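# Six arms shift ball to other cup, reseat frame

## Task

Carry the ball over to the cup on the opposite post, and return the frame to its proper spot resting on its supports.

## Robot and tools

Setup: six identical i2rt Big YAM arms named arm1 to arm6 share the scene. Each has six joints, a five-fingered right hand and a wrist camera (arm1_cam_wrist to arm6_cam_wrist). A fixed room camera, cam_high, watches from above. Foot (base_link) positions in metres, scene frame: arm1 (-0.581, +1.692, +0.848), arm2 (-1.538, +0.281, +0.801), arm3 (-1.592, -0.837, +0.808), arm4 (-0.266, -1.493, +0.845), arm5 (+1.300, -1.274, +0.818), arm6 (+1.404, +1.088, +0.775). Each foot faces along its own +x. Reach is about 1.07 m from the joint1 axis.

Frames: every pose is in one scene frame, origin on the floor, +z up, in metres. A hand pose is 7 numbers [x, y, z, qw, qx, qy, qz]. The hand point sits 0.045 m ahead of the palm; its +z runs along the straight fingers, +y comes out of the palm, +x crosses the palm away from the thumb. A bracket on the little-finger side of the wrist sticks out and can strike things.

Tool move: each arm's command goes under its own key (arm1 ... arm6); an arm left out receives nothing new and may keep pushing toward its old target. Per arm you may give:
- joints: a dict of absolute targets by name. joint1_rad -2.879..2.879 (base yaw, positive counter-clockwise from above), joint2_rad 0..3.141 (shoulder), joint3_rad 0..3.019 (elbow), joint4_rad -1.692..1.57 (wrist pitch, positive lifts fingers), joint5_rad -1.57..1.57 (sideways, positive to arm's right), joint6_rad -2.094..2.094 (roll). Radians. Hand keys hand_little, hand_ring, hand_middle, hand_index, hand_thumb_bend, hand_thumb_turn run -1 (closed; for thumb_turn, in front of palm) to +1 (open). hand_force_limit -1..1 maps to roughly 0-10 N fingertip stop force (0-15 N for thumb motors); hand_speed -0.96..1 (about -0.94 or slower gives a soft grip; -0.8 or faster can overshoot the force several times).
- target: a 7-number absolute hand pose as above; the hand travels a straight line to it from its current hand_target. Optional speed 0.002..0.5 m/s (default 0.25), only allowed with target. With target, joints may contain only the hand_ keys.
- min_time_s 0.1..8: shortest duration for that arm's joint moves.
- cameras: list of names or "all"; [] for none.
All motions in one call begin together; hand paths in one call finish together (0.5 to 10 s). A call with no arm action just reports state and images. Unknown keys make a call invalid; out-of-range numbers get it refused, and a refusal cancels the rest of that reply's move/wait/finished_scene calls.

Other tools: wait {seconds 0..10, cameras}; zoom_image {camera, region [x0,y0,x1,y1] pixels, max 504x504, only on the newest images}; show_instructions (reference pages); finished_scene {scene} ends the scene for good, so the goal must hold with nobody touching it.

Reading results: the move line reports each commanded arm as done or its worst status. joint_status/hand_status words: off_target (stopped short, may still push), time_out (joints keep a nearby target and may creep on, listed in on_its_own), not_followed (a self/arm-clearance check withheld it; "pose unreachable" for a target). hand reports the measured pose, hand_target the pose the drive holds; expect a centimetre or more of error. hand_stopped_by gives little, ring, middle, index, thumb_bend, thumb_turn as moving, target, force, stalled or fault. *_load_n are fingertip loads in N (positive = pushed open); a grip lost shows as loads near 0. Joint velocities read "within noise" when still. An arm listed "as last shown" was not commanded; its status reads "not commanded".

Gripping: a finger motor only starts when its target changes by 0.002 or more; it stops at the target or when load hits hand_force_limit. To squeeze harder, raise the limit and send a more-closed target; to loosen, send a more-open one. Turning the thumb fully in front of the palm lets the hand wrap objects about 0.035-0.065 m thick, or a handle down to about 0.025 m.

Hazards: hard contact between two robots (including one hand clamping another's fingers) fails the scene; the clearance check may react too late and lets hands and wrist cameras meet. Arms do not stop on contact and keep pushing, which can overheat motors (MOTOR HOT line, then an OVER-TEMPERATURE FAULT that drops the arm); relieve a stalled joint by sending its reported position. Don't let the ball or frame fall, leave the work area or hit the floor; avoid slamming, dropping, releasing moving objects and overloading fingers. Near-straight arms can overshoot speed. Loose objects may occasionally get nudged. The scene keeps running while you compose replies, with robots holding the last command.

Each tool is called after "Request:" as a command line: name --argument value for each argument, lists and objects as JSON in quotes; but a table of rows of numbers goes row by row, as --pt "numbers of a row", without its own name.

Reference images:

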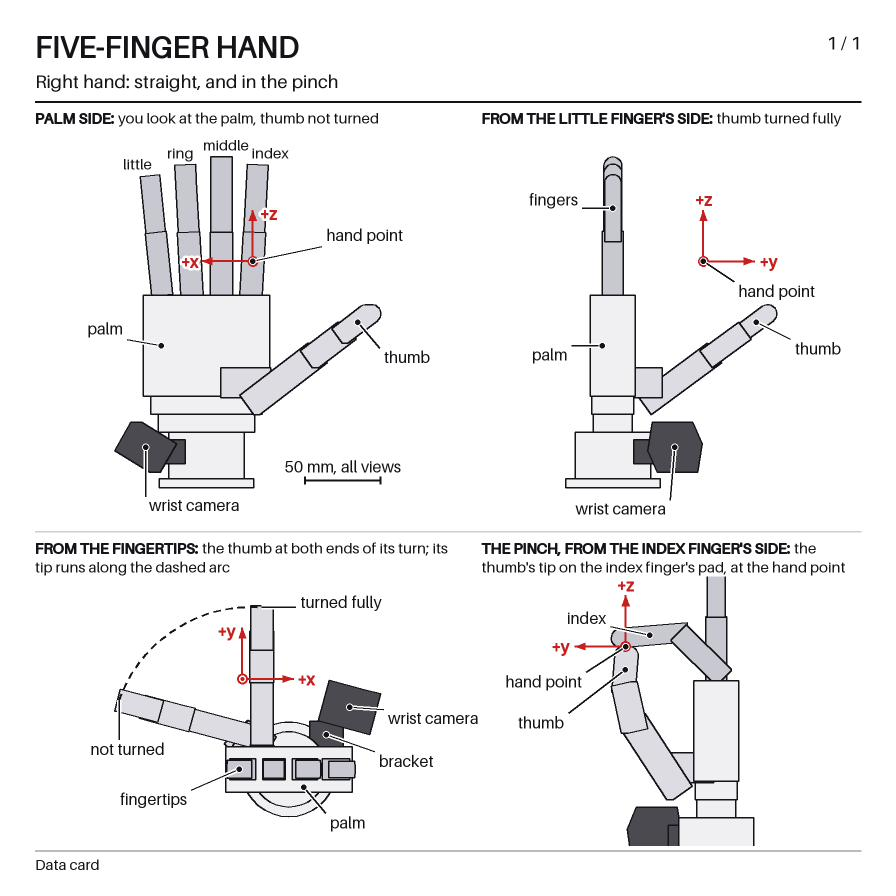

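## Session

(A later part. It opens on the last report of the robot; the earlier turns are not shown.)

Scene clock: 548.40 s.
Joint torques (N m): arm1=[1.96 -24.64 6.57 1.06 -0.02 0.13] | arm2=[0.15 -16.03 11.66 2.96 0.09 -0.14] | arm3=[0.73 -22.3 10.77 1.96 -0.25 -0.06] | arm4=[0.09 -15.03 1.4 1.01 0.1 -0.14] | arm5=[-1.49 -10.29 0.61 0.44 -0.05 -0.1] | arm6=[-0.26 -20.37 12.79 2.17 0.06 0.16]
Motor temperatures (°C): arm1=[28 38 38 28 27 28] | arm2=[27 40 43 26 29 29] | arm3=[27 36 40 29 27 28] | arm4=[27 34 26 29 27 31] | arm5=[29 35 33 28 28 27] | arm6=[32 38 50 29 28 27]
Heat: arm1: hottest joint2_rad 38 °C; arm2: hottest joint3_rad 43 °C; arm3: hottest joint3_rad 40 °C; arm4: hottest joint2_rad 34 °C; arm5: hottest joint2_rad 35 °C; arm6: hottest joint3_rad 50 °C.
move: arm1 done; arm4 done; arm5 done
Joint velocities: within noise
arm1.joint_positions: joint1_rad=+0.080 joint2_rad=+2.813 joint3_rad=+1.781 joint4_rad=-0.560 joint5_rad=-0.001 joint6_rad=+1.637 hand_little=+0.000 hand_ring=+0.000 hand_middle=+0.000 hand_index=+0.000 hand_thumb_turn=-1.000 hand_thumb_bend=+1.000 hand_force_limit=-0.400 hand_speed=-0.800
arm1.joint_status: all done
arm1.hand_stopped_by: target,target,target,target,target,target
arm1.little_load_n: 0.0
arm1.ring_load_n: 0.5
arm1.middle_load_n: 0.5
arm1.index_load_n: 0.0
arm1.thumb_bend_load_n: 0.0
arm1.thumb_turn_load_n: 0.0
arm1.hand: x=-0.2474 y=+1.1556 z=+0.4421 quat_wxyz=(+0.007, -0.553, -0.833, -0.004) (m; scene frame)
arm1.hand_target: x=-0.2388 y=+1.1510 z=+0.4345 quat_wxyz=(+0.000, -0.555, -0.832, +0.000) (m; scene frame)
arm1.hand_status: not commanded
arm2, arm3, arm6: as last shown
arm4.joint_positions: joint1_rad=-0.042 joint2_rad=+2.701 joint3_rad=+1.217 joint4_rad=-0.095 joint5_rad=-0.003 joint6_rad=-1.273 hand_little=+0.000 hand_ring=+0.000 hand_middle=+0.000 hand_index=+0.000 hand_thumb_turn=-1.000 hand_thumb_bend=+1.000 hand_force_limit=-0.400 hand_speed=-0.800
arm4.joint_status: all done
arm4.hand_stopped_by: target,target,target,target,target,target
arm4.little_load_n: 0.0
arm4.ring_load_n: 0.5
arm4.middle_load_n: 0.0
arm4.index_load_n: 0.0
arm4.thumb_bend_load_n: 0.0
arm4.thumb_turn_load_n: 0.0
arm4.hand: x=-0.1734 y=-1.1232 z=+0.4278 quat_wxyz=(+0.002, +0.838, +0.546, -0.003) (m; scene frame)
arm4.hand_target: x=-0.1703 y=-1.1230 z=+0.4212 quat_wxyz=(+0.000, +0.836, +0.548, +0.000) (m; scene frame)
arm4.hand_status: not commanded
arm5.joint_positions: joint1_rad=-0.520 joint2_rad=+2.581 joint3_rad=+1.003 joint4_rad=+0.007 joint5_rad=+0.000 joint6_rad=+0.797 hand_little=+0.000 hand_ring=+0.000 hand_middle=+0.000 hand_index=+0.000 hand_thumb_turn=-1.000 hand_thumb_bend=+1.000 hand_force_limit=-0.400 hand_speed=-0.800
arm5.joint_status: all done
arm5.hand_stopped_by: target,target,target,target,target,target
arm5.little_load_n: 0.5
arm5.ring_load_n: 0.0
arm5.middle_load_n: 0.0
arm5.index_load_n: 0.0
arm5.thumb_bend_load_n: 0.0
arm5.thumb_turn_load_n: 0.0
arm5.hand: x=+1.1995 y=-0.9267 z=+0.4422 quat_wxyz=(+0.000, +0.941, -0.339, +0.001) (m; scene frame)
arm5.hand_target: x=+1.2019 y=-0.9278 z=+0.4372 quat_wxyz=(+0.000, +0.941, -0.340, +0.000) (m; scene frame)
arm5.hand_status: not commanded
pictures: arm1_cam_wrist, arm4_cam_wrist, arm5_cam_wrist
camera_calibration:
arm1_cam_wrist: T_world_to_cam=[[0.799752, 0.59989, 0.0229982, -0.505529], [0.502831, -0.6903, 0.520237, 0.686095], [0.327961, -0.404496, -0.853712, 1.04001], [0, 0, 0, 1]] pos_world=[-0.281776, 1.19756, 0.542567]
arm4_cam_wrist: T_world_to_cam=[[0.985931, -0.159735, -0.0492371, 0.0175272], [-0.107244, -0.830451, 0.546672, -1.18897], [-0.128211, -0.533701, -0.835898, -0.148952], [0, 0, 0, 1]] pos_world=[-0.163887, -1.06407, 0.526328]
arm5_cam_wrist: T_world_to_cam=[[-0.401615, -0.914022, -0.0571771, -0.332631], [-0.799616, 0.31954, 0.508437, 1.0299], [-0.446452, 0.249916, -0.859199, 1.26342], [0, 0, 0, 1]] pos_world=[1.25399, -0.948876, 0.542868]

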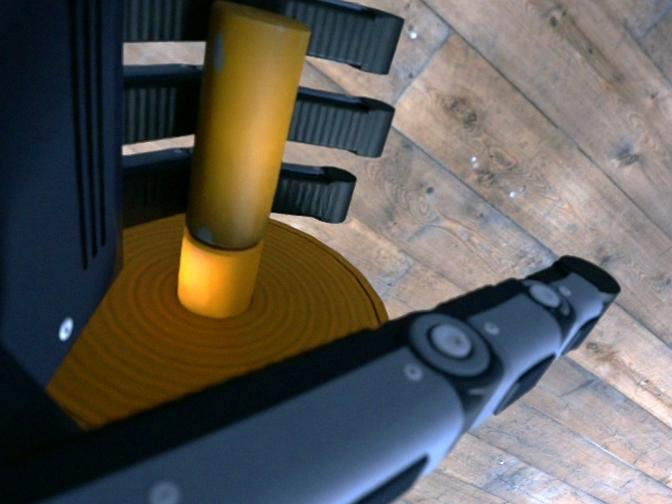

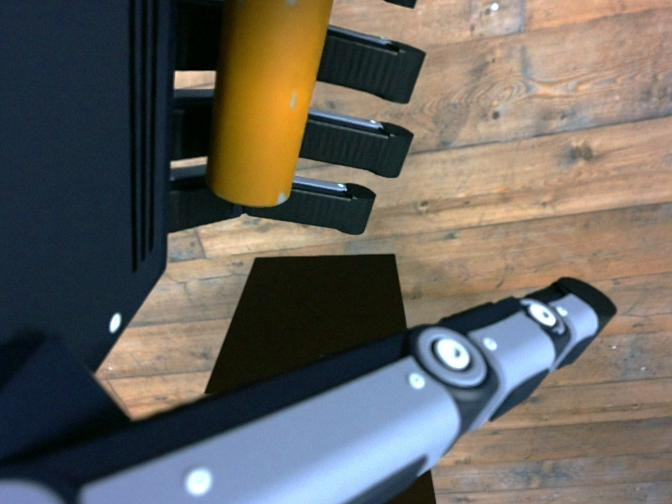

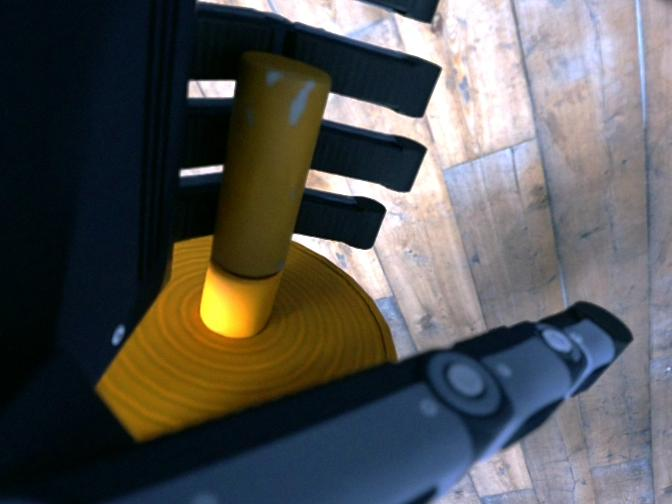

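Request:
move --arm1 '{"joints": {"hand_little": -0.9, "hand_ring": -0.9, "hand_middle": -0.9, "hand_index": -0.9, "hand_speed": -0.92}}' --arm5 '{"joints": {"hand_little": -0.9, "hand_ring": -0.9, "hand_middle": -0.9, "hand_index": -0.9, "hand_speed": -0.92}}' --arm4 '{"joints": {"hand_little": -0.9, "hand_ring": -0.9, "hand_middle": -0.9, "hand_index": -0.9, "hand_speed": -0.92}}' --cameras '["arm1_cam_wrist", "arm4_cam_wrist", "arm5_cam_wrist", "arm2_cam_wrist"]'

Scene clock: 558.73 s.
Joint torques (N m): arm1=[1.79 -26.81 6.04 0.62 -0.15 0.06] | arm2=[-0.03 -16.15 11.67 2.95 0.08 -0.12] | arm3=[0.44 -21.66 10.66 1.99 -0.23 -0.14] | arm4=[0.38 -16.26 0.64 0.73 0.01 -0.07] | arm5=[-1.55 -11.05 0.23 0.25 0.12 -0.1] | arm6=[0.44 -19.96 12.9 2.28 0.04 0.02]
Motor temperatures (°C): arm1=[28 38 38 28 27 28] | arm2=[27 40 43 26 29 29] | arm3=[27 36 40 29 27 28] | arm4=[27 34 25 29 27 31] | arm5=[29 35 33 28 28 27] | arm6=[32 38 50 29 28 27]
Heat: arm1: hottest joint2_rad 38 °C; arm2: hottest joint3_rad 43 °C; arm3: hottest joint3_rad 40 °C; arm4: hottest joint2_rad 34 °C; arm5: hottest joint2_rad 35 °C; arm6: hottest joint3_rad 50 °C.
move: arm1 done; arm4 done; arm5 off_target
Joint velocities: within noise
arm1.joint_positions: joint1_rad=+0.080 joint2_rad=+2.837 joint3_rad=+1.785 joint4_rad=-0.549 joint5_rad=+0.003 joint6_rad=+1.644 hand_little=-0.900 hand_ring=-0.900 hand_middle=-0.900 hand_index=-0.900 hand_thumb_turn=-1.000 hand_thumb_bend=+1.000 hand_force_limit=-0.400 hand_speed=-0.920
arm1.joint_status: all done
arm1.hand_stopped_by: target,target,target,target,target,target
arm1.little_load_n: 0.0
arm1.ring_load_n: 1.0
arm1.middle_load_n: 0.5
arm1.index_load_n: 0.0
arm1.thumb_bend_load_n: 0.0
arm1.thumb_turn_load_n: 0.0
arm1.hand: x=-0.2515 y=+1.1615 z=+0.4286 quat_wxyz=(+0.012, -0.556, -0.831, -0.004) (m; scene frame)
arm1.hand_target: x=-0.2387 y=+1.1509 z=+0.4346 quat_wxyz=(+0.000, -0.555, -0.832, +0.000) (m; scene frame)
arm1.hand_status: not commanded
arm2, arm3, arm6: as last shown
arm4.joint_positions: joint1_rad=-0.043 joint2_rad=+2.719 joint3_rad=+1.225 joint4_rad=-0.089 joint5_rad=-0.001 joint6_rad=-1.279 hand_little=-0.900 hand_ring=-0.899 hand_middle=-0.900 hand_index=-0.900 hand_thumb_turn=-1.000 hand_thumb_bend=+1.000 hand_force_limit=-0.400 hand_speed=-0.920
arm4.joint_status: all done
arm4.hand_stopped_by: target,target,target,target,target,target
arm4.little_load_n: 0.5
arm4.ring_load_n: 2.5
arm4.middle_load_n: 0.0
arm4.index_load_n: 0.0
arm4.thumb_bend_load_n: 0.0
arm4.thumb_turn_load_n: 0.0
arm4.hand: x=-0.1726 y=-1.1263 z=+0.4213 quat_wxyz=(+0.004, +0.836, +0.548, -0.003) (m; scene frame)
arm4.hand_target: x=-0.1703 y=-1.1229 z=+0.4212 quat_wxyz=(+0.000, +0.836, +0.548, +0.000) (m; scene frame)
arm4.hand_status: not commanded
arm5.joint_positions: joint1_rad=-0.520 joint2_rad=+2.591 joint3_rad=+1.007 joint4_rad=+0.012 joint5_rad=-0.004 joint6_rad=+0.797 hand_little=-0.900 hand_ring=-0.900 hand_middle=-0.899 hand_index=-0.627 hand_thumb_turn=-1.000 hand_thumb_bend=+1.000 hand_force_limit=-0.400 hand_speed=-0.920
arm5.joint_status: hand_index off_target (ended at -0.627, target -0.900); the others done
arm5.hand_stopped_by: target,target,target,force,target,target
arm5.little_load_n: 0.0
arm5.ring_load_n: 0.0
arm5.middle_load_n: 2.5
arm5.index_load_n: 0.0
arm5.thumb_bend_load_n: 0.0
arm5.thumb_turn_load_n: 0.0
arm5.hand: x=+1.1988 y=-0.9280 z=+0.4389 quat_wxyz=(+0.002, +0.941, -0.339, -0.001) (m; scene frame)
arm5.hand_target: x=+1.2019 y=-0.9282 z=+0.4371 quat_wxyz=(+0.000, +0.941, -0.340, +0.000) (m; scene frame)
arm5.hand_status: not commanded
pictures: arm1_cam_wrist, arm2_cam_wrist, arm4_cam_wrist, arm5_cam_wrist
camera_calibration:
arm1_cam_wrist: T_world_to_cam=[[0.804394, 0.593738, 0.0206589, -0.496225], [0.501459, -0.6972, 0.5123, 0.710342], [0.318575, -0.401731, -0.858558, 1.02872], [0, 0, 0, 1]] pos_world=[-0.284773, 1.20315, 0.529564]
arm2_cam_wrist: T_world_to_cam=[[-0.338943, -0.940006, 0.038803, -0.258809], [-0.236851, 0.0453415, -0.970487, 0.803464], [0.910505, -0.338131, -0.23801, 0.997675], [0, 0, 0, 1]] pos_world=[-0.805809, 0.0576327, 1.02725]
arm4_cam_wrist: T_world_to_cam=[[0.986724, -0.155389, -0.0472228, 0.0199985], [-0.104148, -0.828539, 0.55016, -1.18662], [-0.124615, -0.537937, -0.833723, -0.161016], [0, 0, 0, 1]] pos_world=[-0.163383, -1.06667, 0.519533]
arm5_cam_wrist: T_world_to_cam=[[-0.401938, -0.914066, -0.0541192, -0.335195], [-0.797536, 0.320434, 0.511134, 1.02861], [-0.449869, 0.248606, -0.857795, 1.26297], [0, 0, 0, 1]] pos_world=[1.2538, -0.949974, 0.539473]

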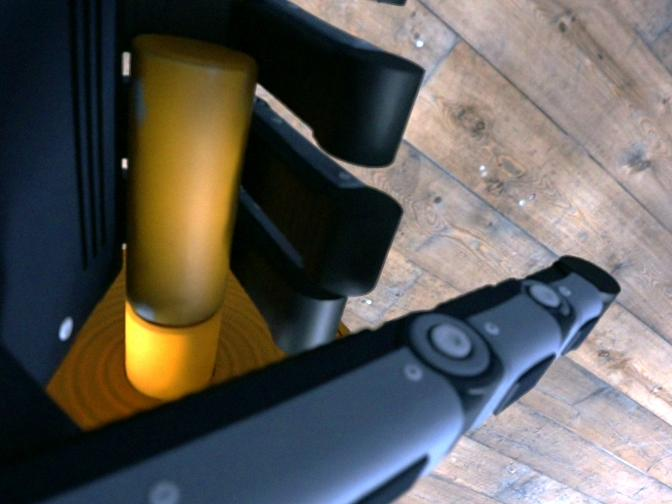

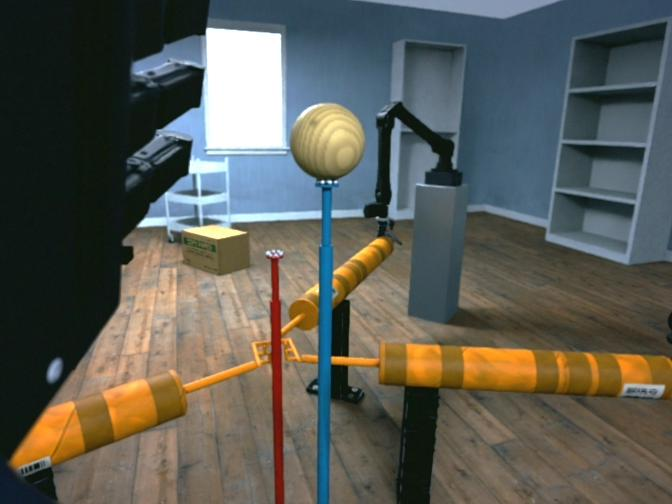

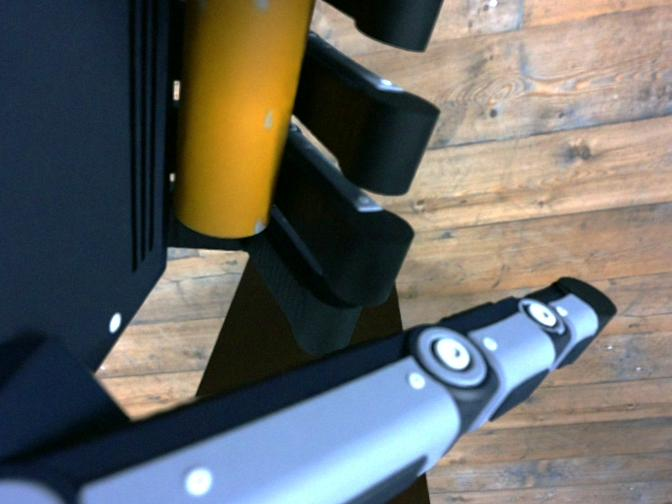

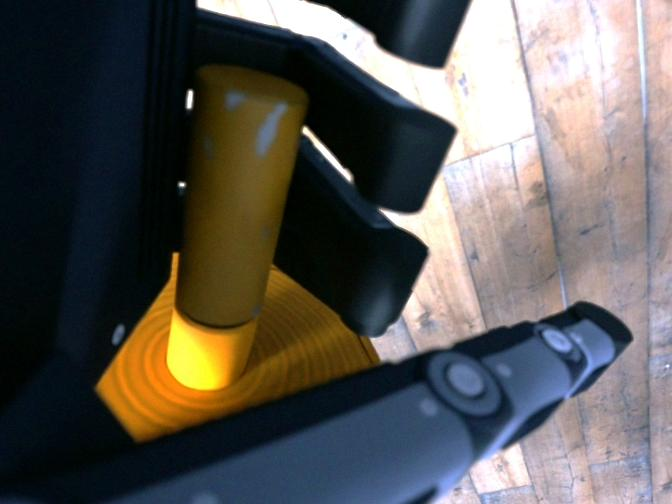

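Request:
move --arm1 '{"joints": {"hand_thumb_bend": -1, "hand_speed": -0.85}}' --arm5 '{"joints": {"hand_thumb_bend": -1, "hand_index": -0.9, "hand_speed": -0.85}}' --arm4 '{"joints": {"hand_thumb_bend": -1, "hand_speed": -0.85}}' --cameras '["arm1_cam_wrist", "arm4_cam_wrist", "arm5_cam_wrist"]'

Scene clock: 578.37 s.
Joint torques (N m): arm1=[1.96 -26.75 6.11 0.59 -0.14 0.07] | arm2=[-0.03 -16.15 11.64 2.96 0.1 -0.12] | arm3=[0.26 -22.36 10.91 2.21 -0.27 -0.14] | arm4=[0.26 -16.56 0.69 0.69 0.02 -0.08] | arm5=[-1.49 -11.05 0.24 0.25 0.12 -0.1] | arm6=[0.62 -19.9 12.83 2.17 0.12 0.06]
Motor temperatures (°C): arm1=[28 38 38 28 27 28] | arm2=[27 40 44 26 29 29] | arm3=[27 36 40 29 27 28] | arm4=[27 34 25 29 27 31] | arm5=[29 35 33 28 28 27] | arm6=[32 38 50 29 27 27]
Heat: arm1: hottest joint2_rad 38 °C; arm2: hottest joint3_rad 44 °C; arm3: hottest joint3_rad 40 °C; arm4: hottest joint2_rad 34 °C; arm5: hottest joint2_rad 35 °C; arm6: hottest joint3_rad 50 °C.
move: arm1 off_target; arm4 off_target; arm5 off_target
Joint velocities: within noise
arm1.joint_positions: joint1_rad=+0.080 joint2_rad=+2.837 joint3_rad=+1.785 joint4_rad=-0.549 joint5_rad=+0.003 joint6_rad=+1.644 hand_little=-0.900 hand_ring=-0.900 hand_middle=-0.900 hand_index=-0.900 hand_thumb_turn=-1.000 hand_thumb_bend=+0.510 hand_force_limit=-0.400 hand_speed=-0.850
arm1.joint_status: hand_thumb_bend off_target (ended at +0.510, target -1.000); the others done
arm1.hand_stopped_by: target,target,target,target,force,target
arm1.little_load_n: 0.0
arm1.ring_load_n: 1.0
arm1.middle_load_n: 0.0
arm1.index_load_n: 0.0
arm1.thumb_bend_load_n: 4.5
arm1.thumb_turn_load_n: 1.0
arm1.hand: x=-0.2515 y=+1.1615 z=+0.4286 quat_wxyz=(+0.012, -0.556, -0.831, -0.004) (m; scene frame)
arm1.hand_target: x=-0.2387 y=+1.1509 z=+0.4346 quat_wxyz=(+0.000, -0.555, -0.832, +0.000) (m; scene frame)
arm1.hand_status: not commanded
arm2.joint_positions: joint1_rad=+0.032 joint2_rad=+2.181 joint3_rad=+1.555 joint4_rad=+0.883 joint5_rad=+0.104 joint6_rad=-1.367 hand_little=+1.000 hand_ring=+1.000 hand_middle=+1.000 hand_index=+1.000 hand_thumb_turn=+1.000 hand_thumb_bend=+1.000 hand_force_limit=+0.000 hand_speed=-0.800
arm2.joint_status: not commanded
arm2.hand_stopped_by: target,target,target,target,target,target
arm2.little_load_n: 0.0
arm2.ring_load_n: 0.0
arm2.middle_load_n: 0.0
arm2.index_load_n: 0.0
arm2.thumb_bend_load_n: 0.0
arm2.thumb_turn_load_n: 0.0
arm2.hand: x=-0.7046 y=+0.0193 z=+0.9954 quat_wxyz=(+0.034, +0.591, -0.173, +0.787) (m; scene frame)
arm2.hand_target: x=-0.6923 y=+0.0256 z=+1.0199 quat_wxyz=(+0.033, +0.570, -0.164, +0.804) (m; scene frame)
arm2.hand_status: not commanded
arm3.joint_positions: joint1_rad=-0.020 joint2_rad=+2.209 joint3_rad=+1.539 joint4_rad=+0.904 joint5_rad=+0.130 joint6_rad=-1.359 hand_little=+1.000 hand_ring=+1.000 hand_middle=+1.000 hand_index=+1.000 hand_thumb_turn=+1.000 hand_thumb_bend=+1.000 hand_force_limit=+0.000 hand_speed=-0.800
arm3.joint_status: not commanded
arm3.hand_stopped_by: target,target,target,target,target,target
arm3.little_load_n: 0.0
arm3.ring_load_n: -0.5
arm3.middle_load_n: 0.0
arm3.index_load_n: 0.5
arm3.thumb_bend_load_n: 0.0
arm3.thumb_turn_load_n: 0.0
arm3.hand: x=-0.7978 y=-0.4899 z=+0.9874 quat_wxyz=(-0.237, +0.617, +0.037, +0.749) (m; scene frame)
arm3.hand_target: x=-0.7923 y=-0.4809 z=+1.0200 quat_wxyz=(-0.243, +0.592, +0.040, +0.768) (m; scene frame)
arm3.hand_status: not commanded
arm4.joint_positions: joint1_rad=-0.043 joint2_rad=+2.719 joint3_rad=+1.225 joint4_rad=-0.089 joint5_rad=-0.001 joint6_rad=-1.279 hand_little=-0.900 hand_ring=-0.899 hand_middle=-0.900 hand_index=-0.900 hand_thumb_turn=-1.000 hand_thumb_bend=+0.503 hand_force_limit=-0.400 hand_speed=-0.850
arm4.joint_status: hand_thumb_bend off_target (ended at +0.503, target -1.000); the others done
arm4.hand_stopped_by: target,target,target,target,force,target
arm4.little_load_n: 1.0
arm4.ring_load_n: 2.0
arm4.middle_load_n: -1.0
arm4.index_load_n: 0.0
arm4.thumb_bend_load_n: 5.0
arm4.thumb_turn_load_n: 1.5
arm4.hand: x=-0.1726 y=-1.1263 z=+0.4213 quat_wxyz=(+0.004, +0.836, +0.548, -0.003) (m; scene frame)
arm4.hand_target: x=-0.1703 y=-1.1229 z=+0.4212 quat_wxyz=(+0.000, +0.836, +0.548, +0.000) (m; scene frame)
arm4.hand_status: not commanded
arm5.joint_positions: joint1_rad=-0.520 joint2_rad=+2.591 joint3_rad=+1.007 joint4_rad=+0.012 joint5_rad=-0.004 joint6_rad=+0.797 hand_little=-0.900 hand_ring=-0.900 hand_middle=-0.899 hand_index=-0.627 hand_thumb_turn=-1.000 hand_thumb_bend=+0.516 hand_force_limit=-0.400 hand_speed=-0.850
arm5.joint_status: hand_index off_target (ended at -0.627, target -0.900); hand_thumb_bend off_target (ended at +0.516, target -1.000); the others done
arm5.hand_stopped_by: target,target,target,force,force,target
arm5.little_load_n: 0.0
arm5.ring_load_n: 0.0
arm5.middle_load_n: 1.5
arm5.index_load_n: 0.0
arm5.thumb_bend_load_n: 5.0
arm5.thumb_turn_load_n: 1.0
arm5.hand: x=+1.1988 y=-0.9280 z=+0.4389 quat_wxyz=(+0.002, +0.941, -0.339, -0.001) (m; scene frame)
arm5.hand_target: x=+1.2019 y=-0.9282 z=+0.4371 quat_wxyz=(+0.000, +0.941, -0.340, +0.000) (m; scene frame)
arm5.hand_status: not commanded
arm6.joint_positions: joint1_rad=-0.126 joint2_rad=+2.120 joint3_rad=+1.534 joint4_rad=+0.831 joint5_rad=+0.040 joint6_rad=-1.356 hand_little=+1.000 hand_ring=+1.000 hand_middle=+1.000 hand_index=+1.000 hand_thumb_turn=+1.000 hand_thumb_bend=+1.000 hand_force_limit=+0.000 hand_speed=-0.800
arm6.joint_status: not commanded
arm6.hand_stopped_by: target,target,target,target,target,target
arm6.little_load_n: 0.0
arm6.ring_load_n: 0.0
arm6.middle_load_n: 0.0
arm6.index_load_n: 0.0
arm6.thumb_bend_load_n: 0.0
arm6.thumb_turn_load_n: 0.0
arm6.hand: x=+0.7678 y=+0.4955 z=+0.9948 quat_wxyz=(+0.688, +0.169, -0.596, +0.378) (m; scene frame)
arm6.hand_target: x=+0.7542 y=+0.4990 z=+1.0300 quat_wxyz=(+0.707, +0.153, -0.573, +0.385) (m; scene frame)
arm6.hand_status: not commanded
pictures: arm1_cam_wrist, arm4_cam_wrist, arm5_cam_wrist
camera_calibration:
arm1_cam_wrist: T_world_to_cam=[[0.804394, 0.593738, 0.0206589, -0.496225], [0.501459, -0.6972, 0.5123, 0.710342], [0.318575, -0.401731, -0.858558, 1.02872], [0, 0, 0, 1]] pos_world=[-0.284773, 1.20315, 0.529564]
arm4_cam_wrist: T_world_to_cam=[[0.986724, -0.155389, -0.0472228, 0.0199985], [-0.104148, -0.828539, 0.55016, -1.18662], [-0.124615, -0.537937, -0.833723, -0.161016], [0, 0, 0, 1]] pos_world=[-0.163383, -1.06667, 0.519533]
arm5_cam_wrist: T_world_to_cam=[[-0.401938, -0.914066, -0.0541192, -0.335195], [-0.797536, 0.320434, 0.511134, 1.02861], [-0.449869, 0.248606, -0.857795, 1.26297], [0, 0, 0, 1]] pos_world=[1.2538, -0.949974, 0.539473]

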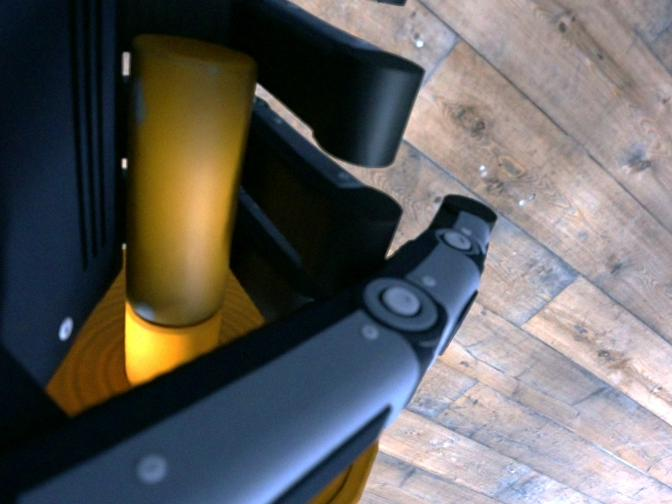

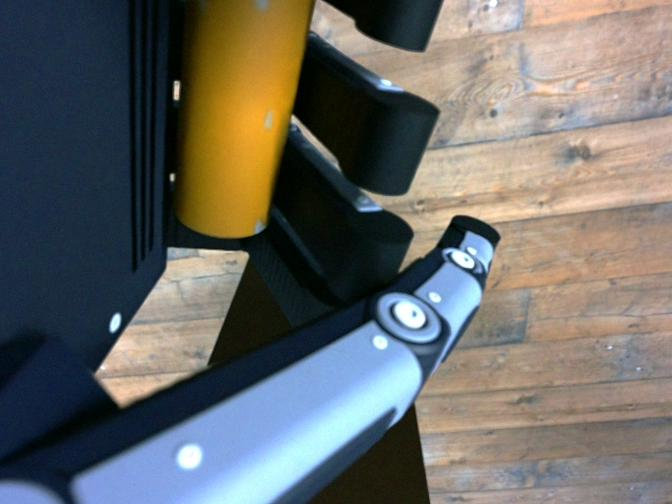

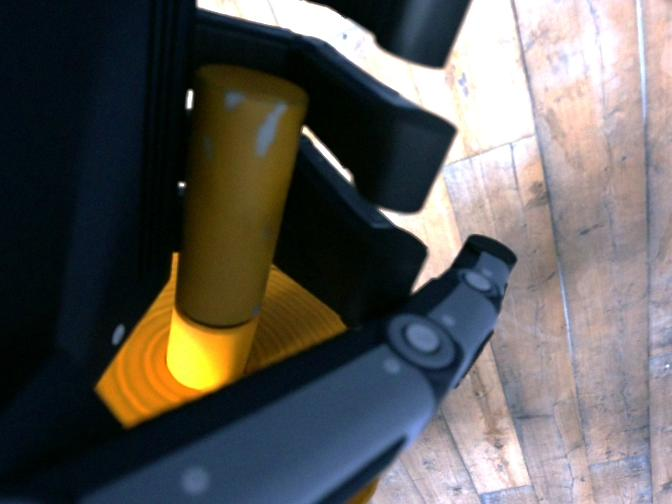

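Request:
move --arm1 '{"target": [-0.2387, 1.1509, 0.4946, 0, 0.5548, 0.832, 0], "speed": 0.05}' --arm5 '{"target": [1.2019, -0.9282, 0.4971, 0, 0.9406, -0.3396, 0], "speed": 0.05}' --arm4 '{"target": [-0.1703, -1.1229, 0.4812, 0, 0.8363, 0.5483, 0], "speed": 0.05}' --cameras '["all"]'

Scene clock: 593.20 s.
Joint torques (N m): arm1=[2.02 -30.04 3.44 0.09 -0.15 0.07] | arm2=[0.09 -16.15 11.56 2.99 0.08 -0.14] | arm3=[0.09 -22.07 11.02 1.92 -0.24 -0.15] | arm4=[0.38 -18.9 0.01 -0.31 -0.05 -0.07] | arm5=[-1.49 -13.04 0.1 -0.5 0.22 -0.1] | arm6=[-0.09 -20.84 13.09 2.36 0.08 0.11]
Motor temperatures (°C): arm1=[28 39 38 28 27 28] | arm2=[27 40 44 26 29 29] | arm3=[27 36 40 29 27 28] | arm4=[27 34 25 29 27 30] | arm5=[29 35 33 28 28 27] | arm6=[32 39 50 29 27 27]
Heat: arm1: hottest joint2_rad 39 °C; arm2: hottest joint3_rad 44 °C; arm3: hottest joint3_rad 40 °C; arm4: hottest joint2_rad 34 °C; arm5: hottest joint2_rad 35 °C; arm6: hottest joint3_rad 50 °C.
move: arm1 off_target; arm4 off_target; arm5 done
Joint velocities: within noise
arm1.joint_positions: joint1_rad=+0.080 joint2_rad=+2.735 joint3_rad=+1.713 joint4_rad=-0.567 joint5_rad=+0.003 joint6_rad=+1.644 hand_little=-0.900 hand_ring=-0.900 hand_middle=-0.900 hand_index=-0.900 hand_thumb_turn=-1.000 hand_thumb_bend=+0.510 hand_force_limit=-0.400 hand_speed=-0.850
arm1.joint_status: not commanded
arm1.hand_stopped_by: target,target,target,target,force,target
arm1.little_load_n: 0.0
arm1.ring_load_n: 1.0
arm1.middle_load_n: 0.0
arm1.index_load_n: 0.0
arm1.thumb_bend_load_n: 4.5
arm1.thumb_turn_load_n: 1.0
arm1.hand: x=-0.2487 y=+1.1559 z=+0.4736 quat_wxyz=(+0.007, -0.556, -0.831, -0.001) (m; scene frame)
arm1.hand_target: x=-0.2387 y=+1.1510 z=+0.4939 quat_wxyz=(+0.000, -0.555, -0.832, +0.000) (m; scene frame)
arm1.hand_status: off_target (0.024 m and 0.8 deg from the pose sent, 0.068 m and 1.5 deg at the start)
arm2, arm3, arm6: as last shown
arm3.ring_load_n: 0.0
arm3.index_load_n: 0.0
arm4.joint_positions: joint1_rad=-0.045 joint2_rad=+2.596 joint3_rad=+1.128 joint4_rad=-0.118 joint5_rad=+0.000 joint6_rad=-1.279 hand_little=-0.900 hand_ring=-0.899 hand_middle=-0.900 hand_index=-0.900 hand_thumb_turn=-1.000 hand_thumb_bend=+0.503 hand_force_limit=-0.400 hand_speed=-0.850
arm4.joint_status: not commanded
arm4.hand_stopped_by: target,target,target,target,force,target
arm4.little_load_n: 0.5
arm4.ring_load_n: 2.0
arm4.middle_load_n: -1.5
arm4.index_load_n: 0.5
arm4.thumb_bend_load_n: 5.0
arm4.thumb_turn_load_n: 1.0
arm4.hand: x=-0.1725 y=-1.1313 z=+0.4675 quat_wxyz=(+0.005, +0.837, +0.548, -0.003) (m; scene frame)
arm4.hand_target: x=-0.1704 y=-1.1232 z=+0.4807 quat_wxyz=(+0.000, +0.836, +0.548, +0.000) (m; scene frame)
arm4.hand_status: off_target (0.016 m and 0.7 deg from the pose sent, 0.060 m and 0.6 deg at the start)
arm5.joint_positions: joint1_rad=-0.520 joint2_rad=+2.450 joint3_rad=+0.916 joint4_rad=-0.041 joint5_rad=-0.006 joint6_rad=+0.797 hand_little=-0.900 hand_ring=-0.900 hand_middle=-0.899 hand_index=-0.627 hand_thumb_turn=-1.000 hand_thumb_bend=+0.516 hand_force_limit=-0.400 hand_speed=-0.850
arm5.joint_status: not commanded
arm5.hand_stopped_by: target,target,target,force,force,target
arm5.little_load_n: 0.5
arm5.ring_load_n: 0.0
arm5.middle_load_n: 1.5
arm5.index_load_n: 0.0
arm5.thumb_bend_load_n: 5.5
arm5.thumb_turn_load_n: 1.0
arm5.hand: x=+1.1989 y=-0.9328 z=+0.4882 quat_wxyz=(+0.003, +0.941, -0.339, -0.001) (m; scene frame)
arm5.hand_target: x=+1.2018 y=-0.9284 z=+0.4969 quat_wxyz=(+0.000, +0.941, -0.340, +0.000) (m; scene frame)
arm5.hand_status: done (0.010 m and 0.4 deg from the pose sent, 0.058 m and 0.2 deg at the start)
pictures: arm1_cam_wrist, arm2_cam_wrist, arm3_cam_wrist, arm4_cam_wrist, arm5_cam_wrist, arm6_cam_wrist, cam_high
camera_calibration:
arm1_cam_wrist: T_world_to_cam=[[0.804268, 0.593979, 0.0184765, -0.495453], [0.498579, -0.691359, 0.522916, 0.669468], [0.323375, -0.411353, -0.852184, 1.07358], [0, 0, 0, 1]] pos_world=[-0.282474, 1.19875, 0.573966]
arm2_cam_wrist: T_world_to_cam=[[-0.338943, -0.940006, 0.038803, -0.258809], [-0.236851, 0.0453415, -0.970487, 0.803464], [0.910505, -0.338131, -0.23801, 0.997675], [0, 0, 0, 1]] pos_world=[-0.805809, 0.0576327, 1.02725]
arm3_cam_wrist: T_world_to_cam=[[0.353624, -0.935182, 0.0196207, -0.195822], [-0.27139, -0.12265, -0.954623, 0.66459], [0.895152, 0.332252, -0.297171, 1.28501], [0, 0, 0, 1]] pos_world=[-0.900666, -0.528563, 1.02014]
arm4_cam_wrist: T_world_to_cam=[[0.986673, -0.156188, -0.0456286, 0.0196619], [-0.10545, -0.827333, 0.551725, -1.21577], [-0.123923, -0.53956, -0.832777, -0.127323], [0, 0, 0, 1]] pos_world=[-0.163381, -1.07148, 0.565637]
arm5_cam_wrist: T_world_to_cam=[[-0.402027, -0.914219, -0.0507789, -0.338654], [-0.796695, 0.321935, 0.511503, 1.00526], [-0.451278, 0.246093, -0.85778, 1.30577], [0, 0, 0, 1]] pos_world=[1.254, -0.954572, 0.588675]
arm6_cam_wrist: T_world_to_cam=[[-0.72967, 0.682292, 0.0453796, 0.183425], [0.172803, 0.248198, -0.953172, 0.69049], [-0.661605, -0.687659, -0.299005, 1.25881], [0, 0, 0, 1]] pos_world=[0.847354, 0.569102, 1.02622]

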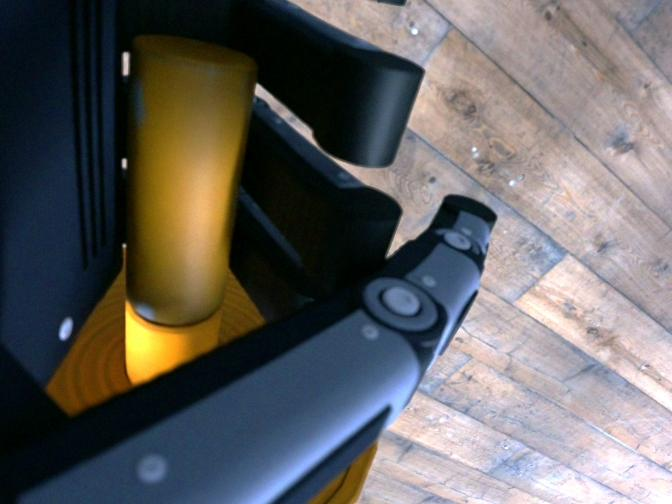

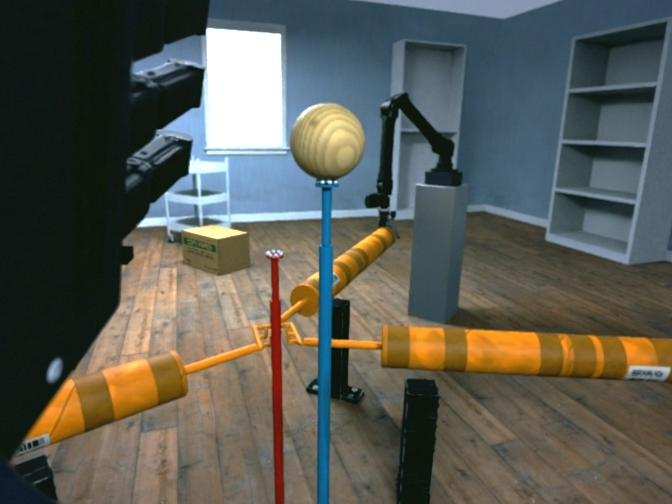

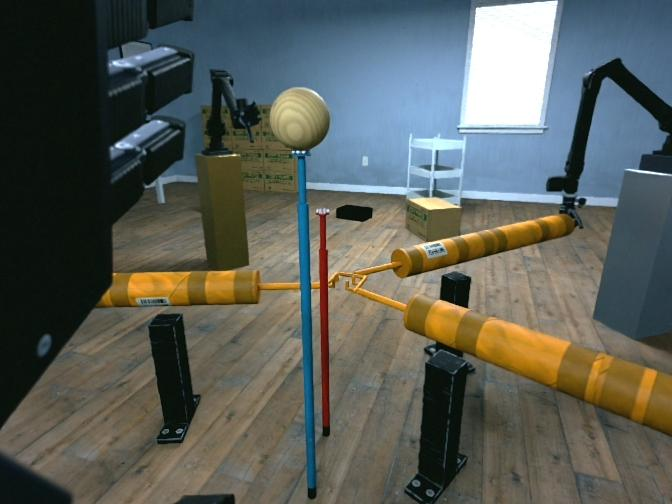

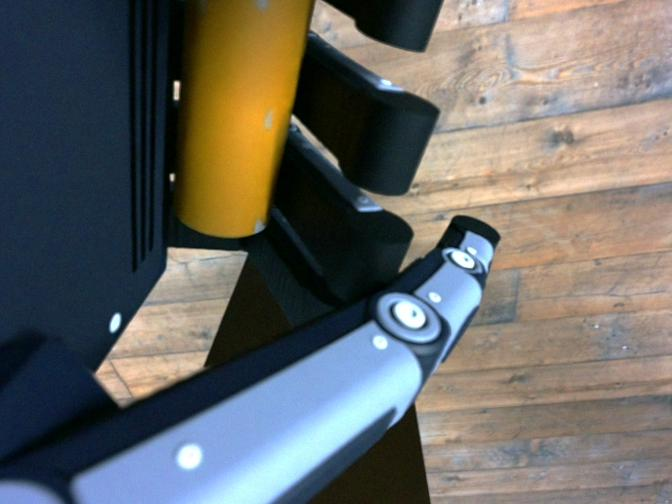

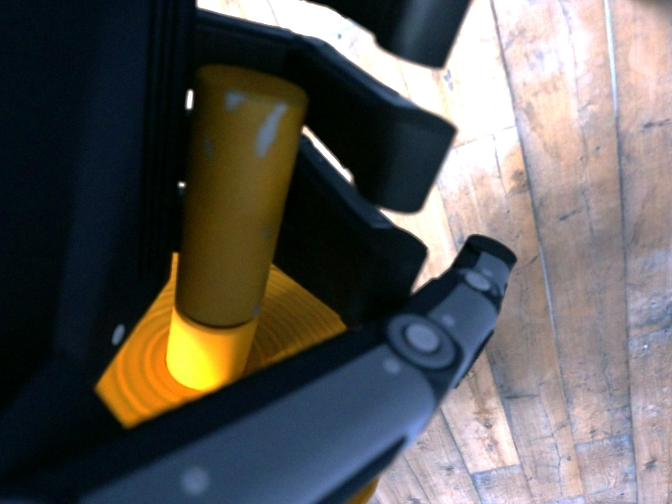

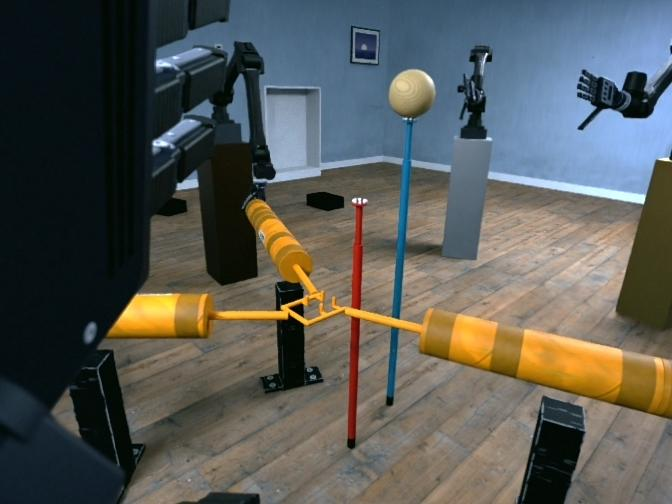

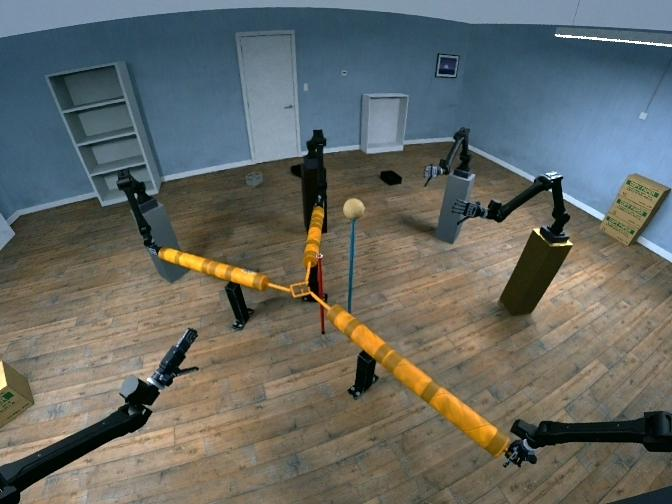

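Request:
move --arm1 '{"target": [-0.2115, 1.1566, 0.5989, 0, 0.5548, 0.832, 0], "speed": 0.08}' --arm5 '{"target": [1.2318, -0.9236, 0.5976, 0, 0.9406, -0.3396, 0], "speed": 0.08}' --arm4 '{"target": [-0.1405, -1.1182, 0.5845, 0, 0.8363, 0.5483, 0], "speed": 0.08}' --cameras '["arm2_cam_wrist", "arm3_cam_wrist", "arm6_cam_wrist", "arm1_cam_wrist"]'

Scene clock: 625.70 s.
Joint torques (N m): arm1=[2.37 -29.68 4.52 0.1 -0.18 0.12] | arm2=[0.15 -16.26 11.6 2.92 0.07 -0.1] | arm3=[0.38 -22.42 11.12 2.06 -0.27 -0.11] | arm4=[-0.03 -18.49 1.88 -0.23 -0.04 -0.1] | arm5=[-2.32 -12.16 2.06 -0.47 0.14 -0.16] | arm6=[-0.26 -20.19 12.86 2.4 0.06 0.1]
Motor temperatures (°C): arm1=[28 40 36 28 27 28] | arm2=[27 40 44 26 29 29] | arm3=[27 36 40 29 27 28] | arm4=[27 36 25 29 27 30] | arm5=[29 36 33 28 28 27] | arm6=[31 39 50 29 27 27]
Heat: arm1: hottest joint2_rad 40 °C; arm2: hottest joint3_rad 44 °C; arm3: hottest joint3_rad 40 °C; arm4: hottest joint2_rad 36 °C; arm5: hottest joint2_rad 36 °C; arm6: hottest joint3_rad 50 °C.
move: arm1 off_target; arm4 off_target; arm5 off_target
Joint velocities: within noise
arm1.joint_positions: joint1_rad=+0.118 joint2_rad=+2.523 joint3_rad=+1.622 joint4_rad=-0.694 joint5_rad=+0.004 joint6_rad=+1.681 hand_little=-0.900 hand_ring=-0.900 hand_middle=-0.900 hand_index=-0.900 hand_thumb_turn=-1.000 hand_thumb_bend=+0.510 hand_force_limit=-0.400 hand_speed=-0.850
arm1.joint_status: not commanded
arm1.hand_stopped_by: target,target,target,target,force,target
arm1.little_load_n: 0.0
arm1.ring_load_n: 1.0
arm1.middle_load_n: 0.0
arm1.index_load_n: 0.0
arm1.thumb_bend_load_n: 5.0
arm1.thumb_turn_load_n: 1.0
arm1.hand: x=-0.2240 y=+1.1591 z=+0.5764 quat_wxyz=(+0.010, -0.555, -0.832, -0.002) (m; scene frame)
arm1.hand_target: x=-0.2116 y=+1.1566 z=+0.5984 quat_wxyz=(+0.000, -0.555, -0.832, +0.000) (m; scene frame)
arm1.hand_status: off_target (0.026 m and 1.2 deg from the pose sent, 0.131 m and 0.8 deg at the start)
arm2, arm3, arm6: as last shown
arm3.thumb_turn_load_n: -0.5
arm4.joint_positions: joint1_rad=-0.106 joint2_rad=+2.325 joint3_rad=+1.020 joint4_rad=-0.288 joint5_rad=+0.000 joint6_rad=-1.345 hand_little=-0.900 hand_ring=-0.899 hand_middle=-0.900 hand_index=-0.900 hand_thumb_turn=-1.000 hand_thumb_bend=+0.503 hand_force_limit=-0.400 hand_speed=-0.850
arm4.joint_status: not commanded
arm4.hand_stopped_by: target,target,target,target,force,target
arm4.little_load_n: 0.5
arm4.ring_load_n: 2.5
arm4.middle_load_n: -0.5
arm4.index_load_n: 0.0
arm4.thumb_bend_load_n: 5.0
arm4.thumb_turn_load_n: 1.5
arm4.hand: x=-0.1455 y=-1.1268 z=+0.5702 quat_wxyz=(+0.008, +0.836, +0.549, -0.006) (m; scene frame)
arm4.hand_target: x=-0.1405 y=-1.1182 z=+0.5841 quat_wxyz=(+0.000, +0.836, +0.548, +0.000) (m; scene frame)
arm4.hand_status: off_target (0.017 m and 1.1 deg from the pose sent, 0.122 m and 0.7 deg at the start)
arm5.joint_positions: joint1_rad=-0.590 joint2_rad=+2.151 joint3_rad=+0.813 joint4_rad=-0.244 joint5_rad=-0.004 joint6_rad=+0.724 hand_little=-0.900 hand_ring=-0.900 hand_middle=-0.899 hand_index=-0.627 hand_thumb_turn=-1.000 hand_thumb_bend=+0.516 hand_force_limit=-0.400 hand_speed=-0.850
arm5.joint_status: not commanded
arm5.hand_stopped_by: target,target,target,force,force,target
arm5.little_load_n: 0.0
arm5.ring_load_n: 0.5
arm5.middle_load_n: 1.0
arm5.index_load_n: 0.0
arm5.thumb_bend_load_n: 5.0
arm5.thumb_turn_load_n: 1.0
arm5.hand: x=+1.2251 y=-0.9291 z=+0.5888 quat_wxyz=(+0.006, +0.941, -0.338, +0.001) (m; scene frame)
arm5.hand_target: x=+1.2317 y=-0.9237 z=+0.5973 quat_wxyz=(+0.000, +0.941, -0.340, +0.000) (m; scene frame)
arm5.hand_status: off_target (0.012 m and 0.7 deg from the pose sent, 0.115 m and 0.4 deg at the start)
pictures: arm1_cam_wrist, arm2_cam_wrist, arm3_cam_wrist, arm6_cam_wrist
camera_calibration:
arm1_cam_wrist: T_world_to_cam=[[0.803213, 0.595412, 0.0182657, -0.52078], [0.501969, -0.693031, 0.517432, 0.611533], [0.320744, -0.406439, -0.855529, 1.15014], [0, 0, 0, 1]] pos_world=[-0.257574, 1.20135, 0.677064]
arm2_cam_wrist: T_world_to_cam=[[-0.338943, -0.940006, 0.038803, -0.258809], [-0.236851, 0.0453415, -0.970487, 0.803464], [0.910505, -0.338131, -0.23801, 0.997675], [0, 0, 0, 1]] pos_world=[-0.805809, 0.0576327, 1.02725]
arm3_cam_wrist: T_world_to_cam=[[0.353624, -0.935182, 0.0196207, -0.195822], [-0.27139, -0.12265, -0.954623, 0.66459], [0.895152, 0.332252, -0.297171, 1.28501], [0, 0, 0, 1]] pos_world=[-0.900666, -0.528563, 1.02014]
arm6_cam_wrist: T_world_to_cam=[[-0.72967, 0.682292, 0.0453796, 0.183425], [0.172803, 0.248198, -0.953172, 0.69049], [-0.661605, -0.687659, -0.299005, 1.25881], [0, 0, 0, 1]] pos_world=[0.847354, 0.569102, 1.02622]

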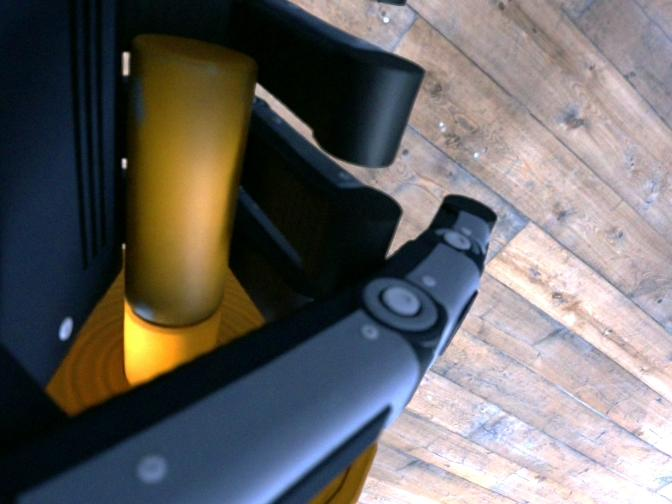

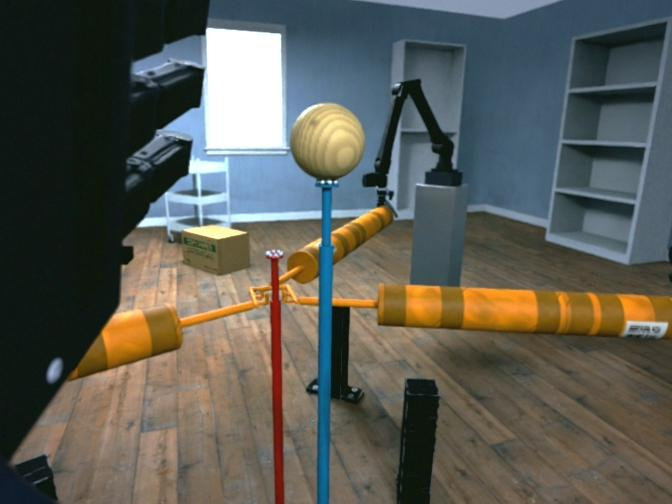

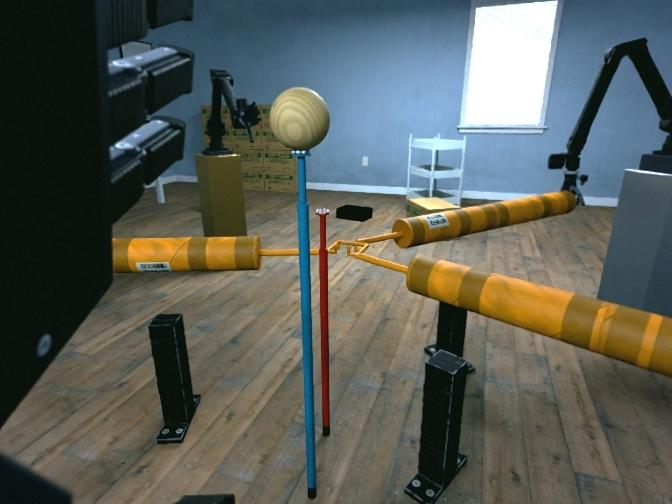

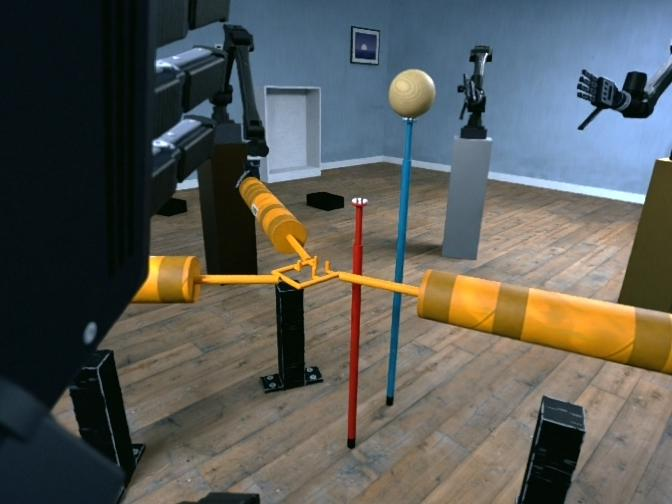

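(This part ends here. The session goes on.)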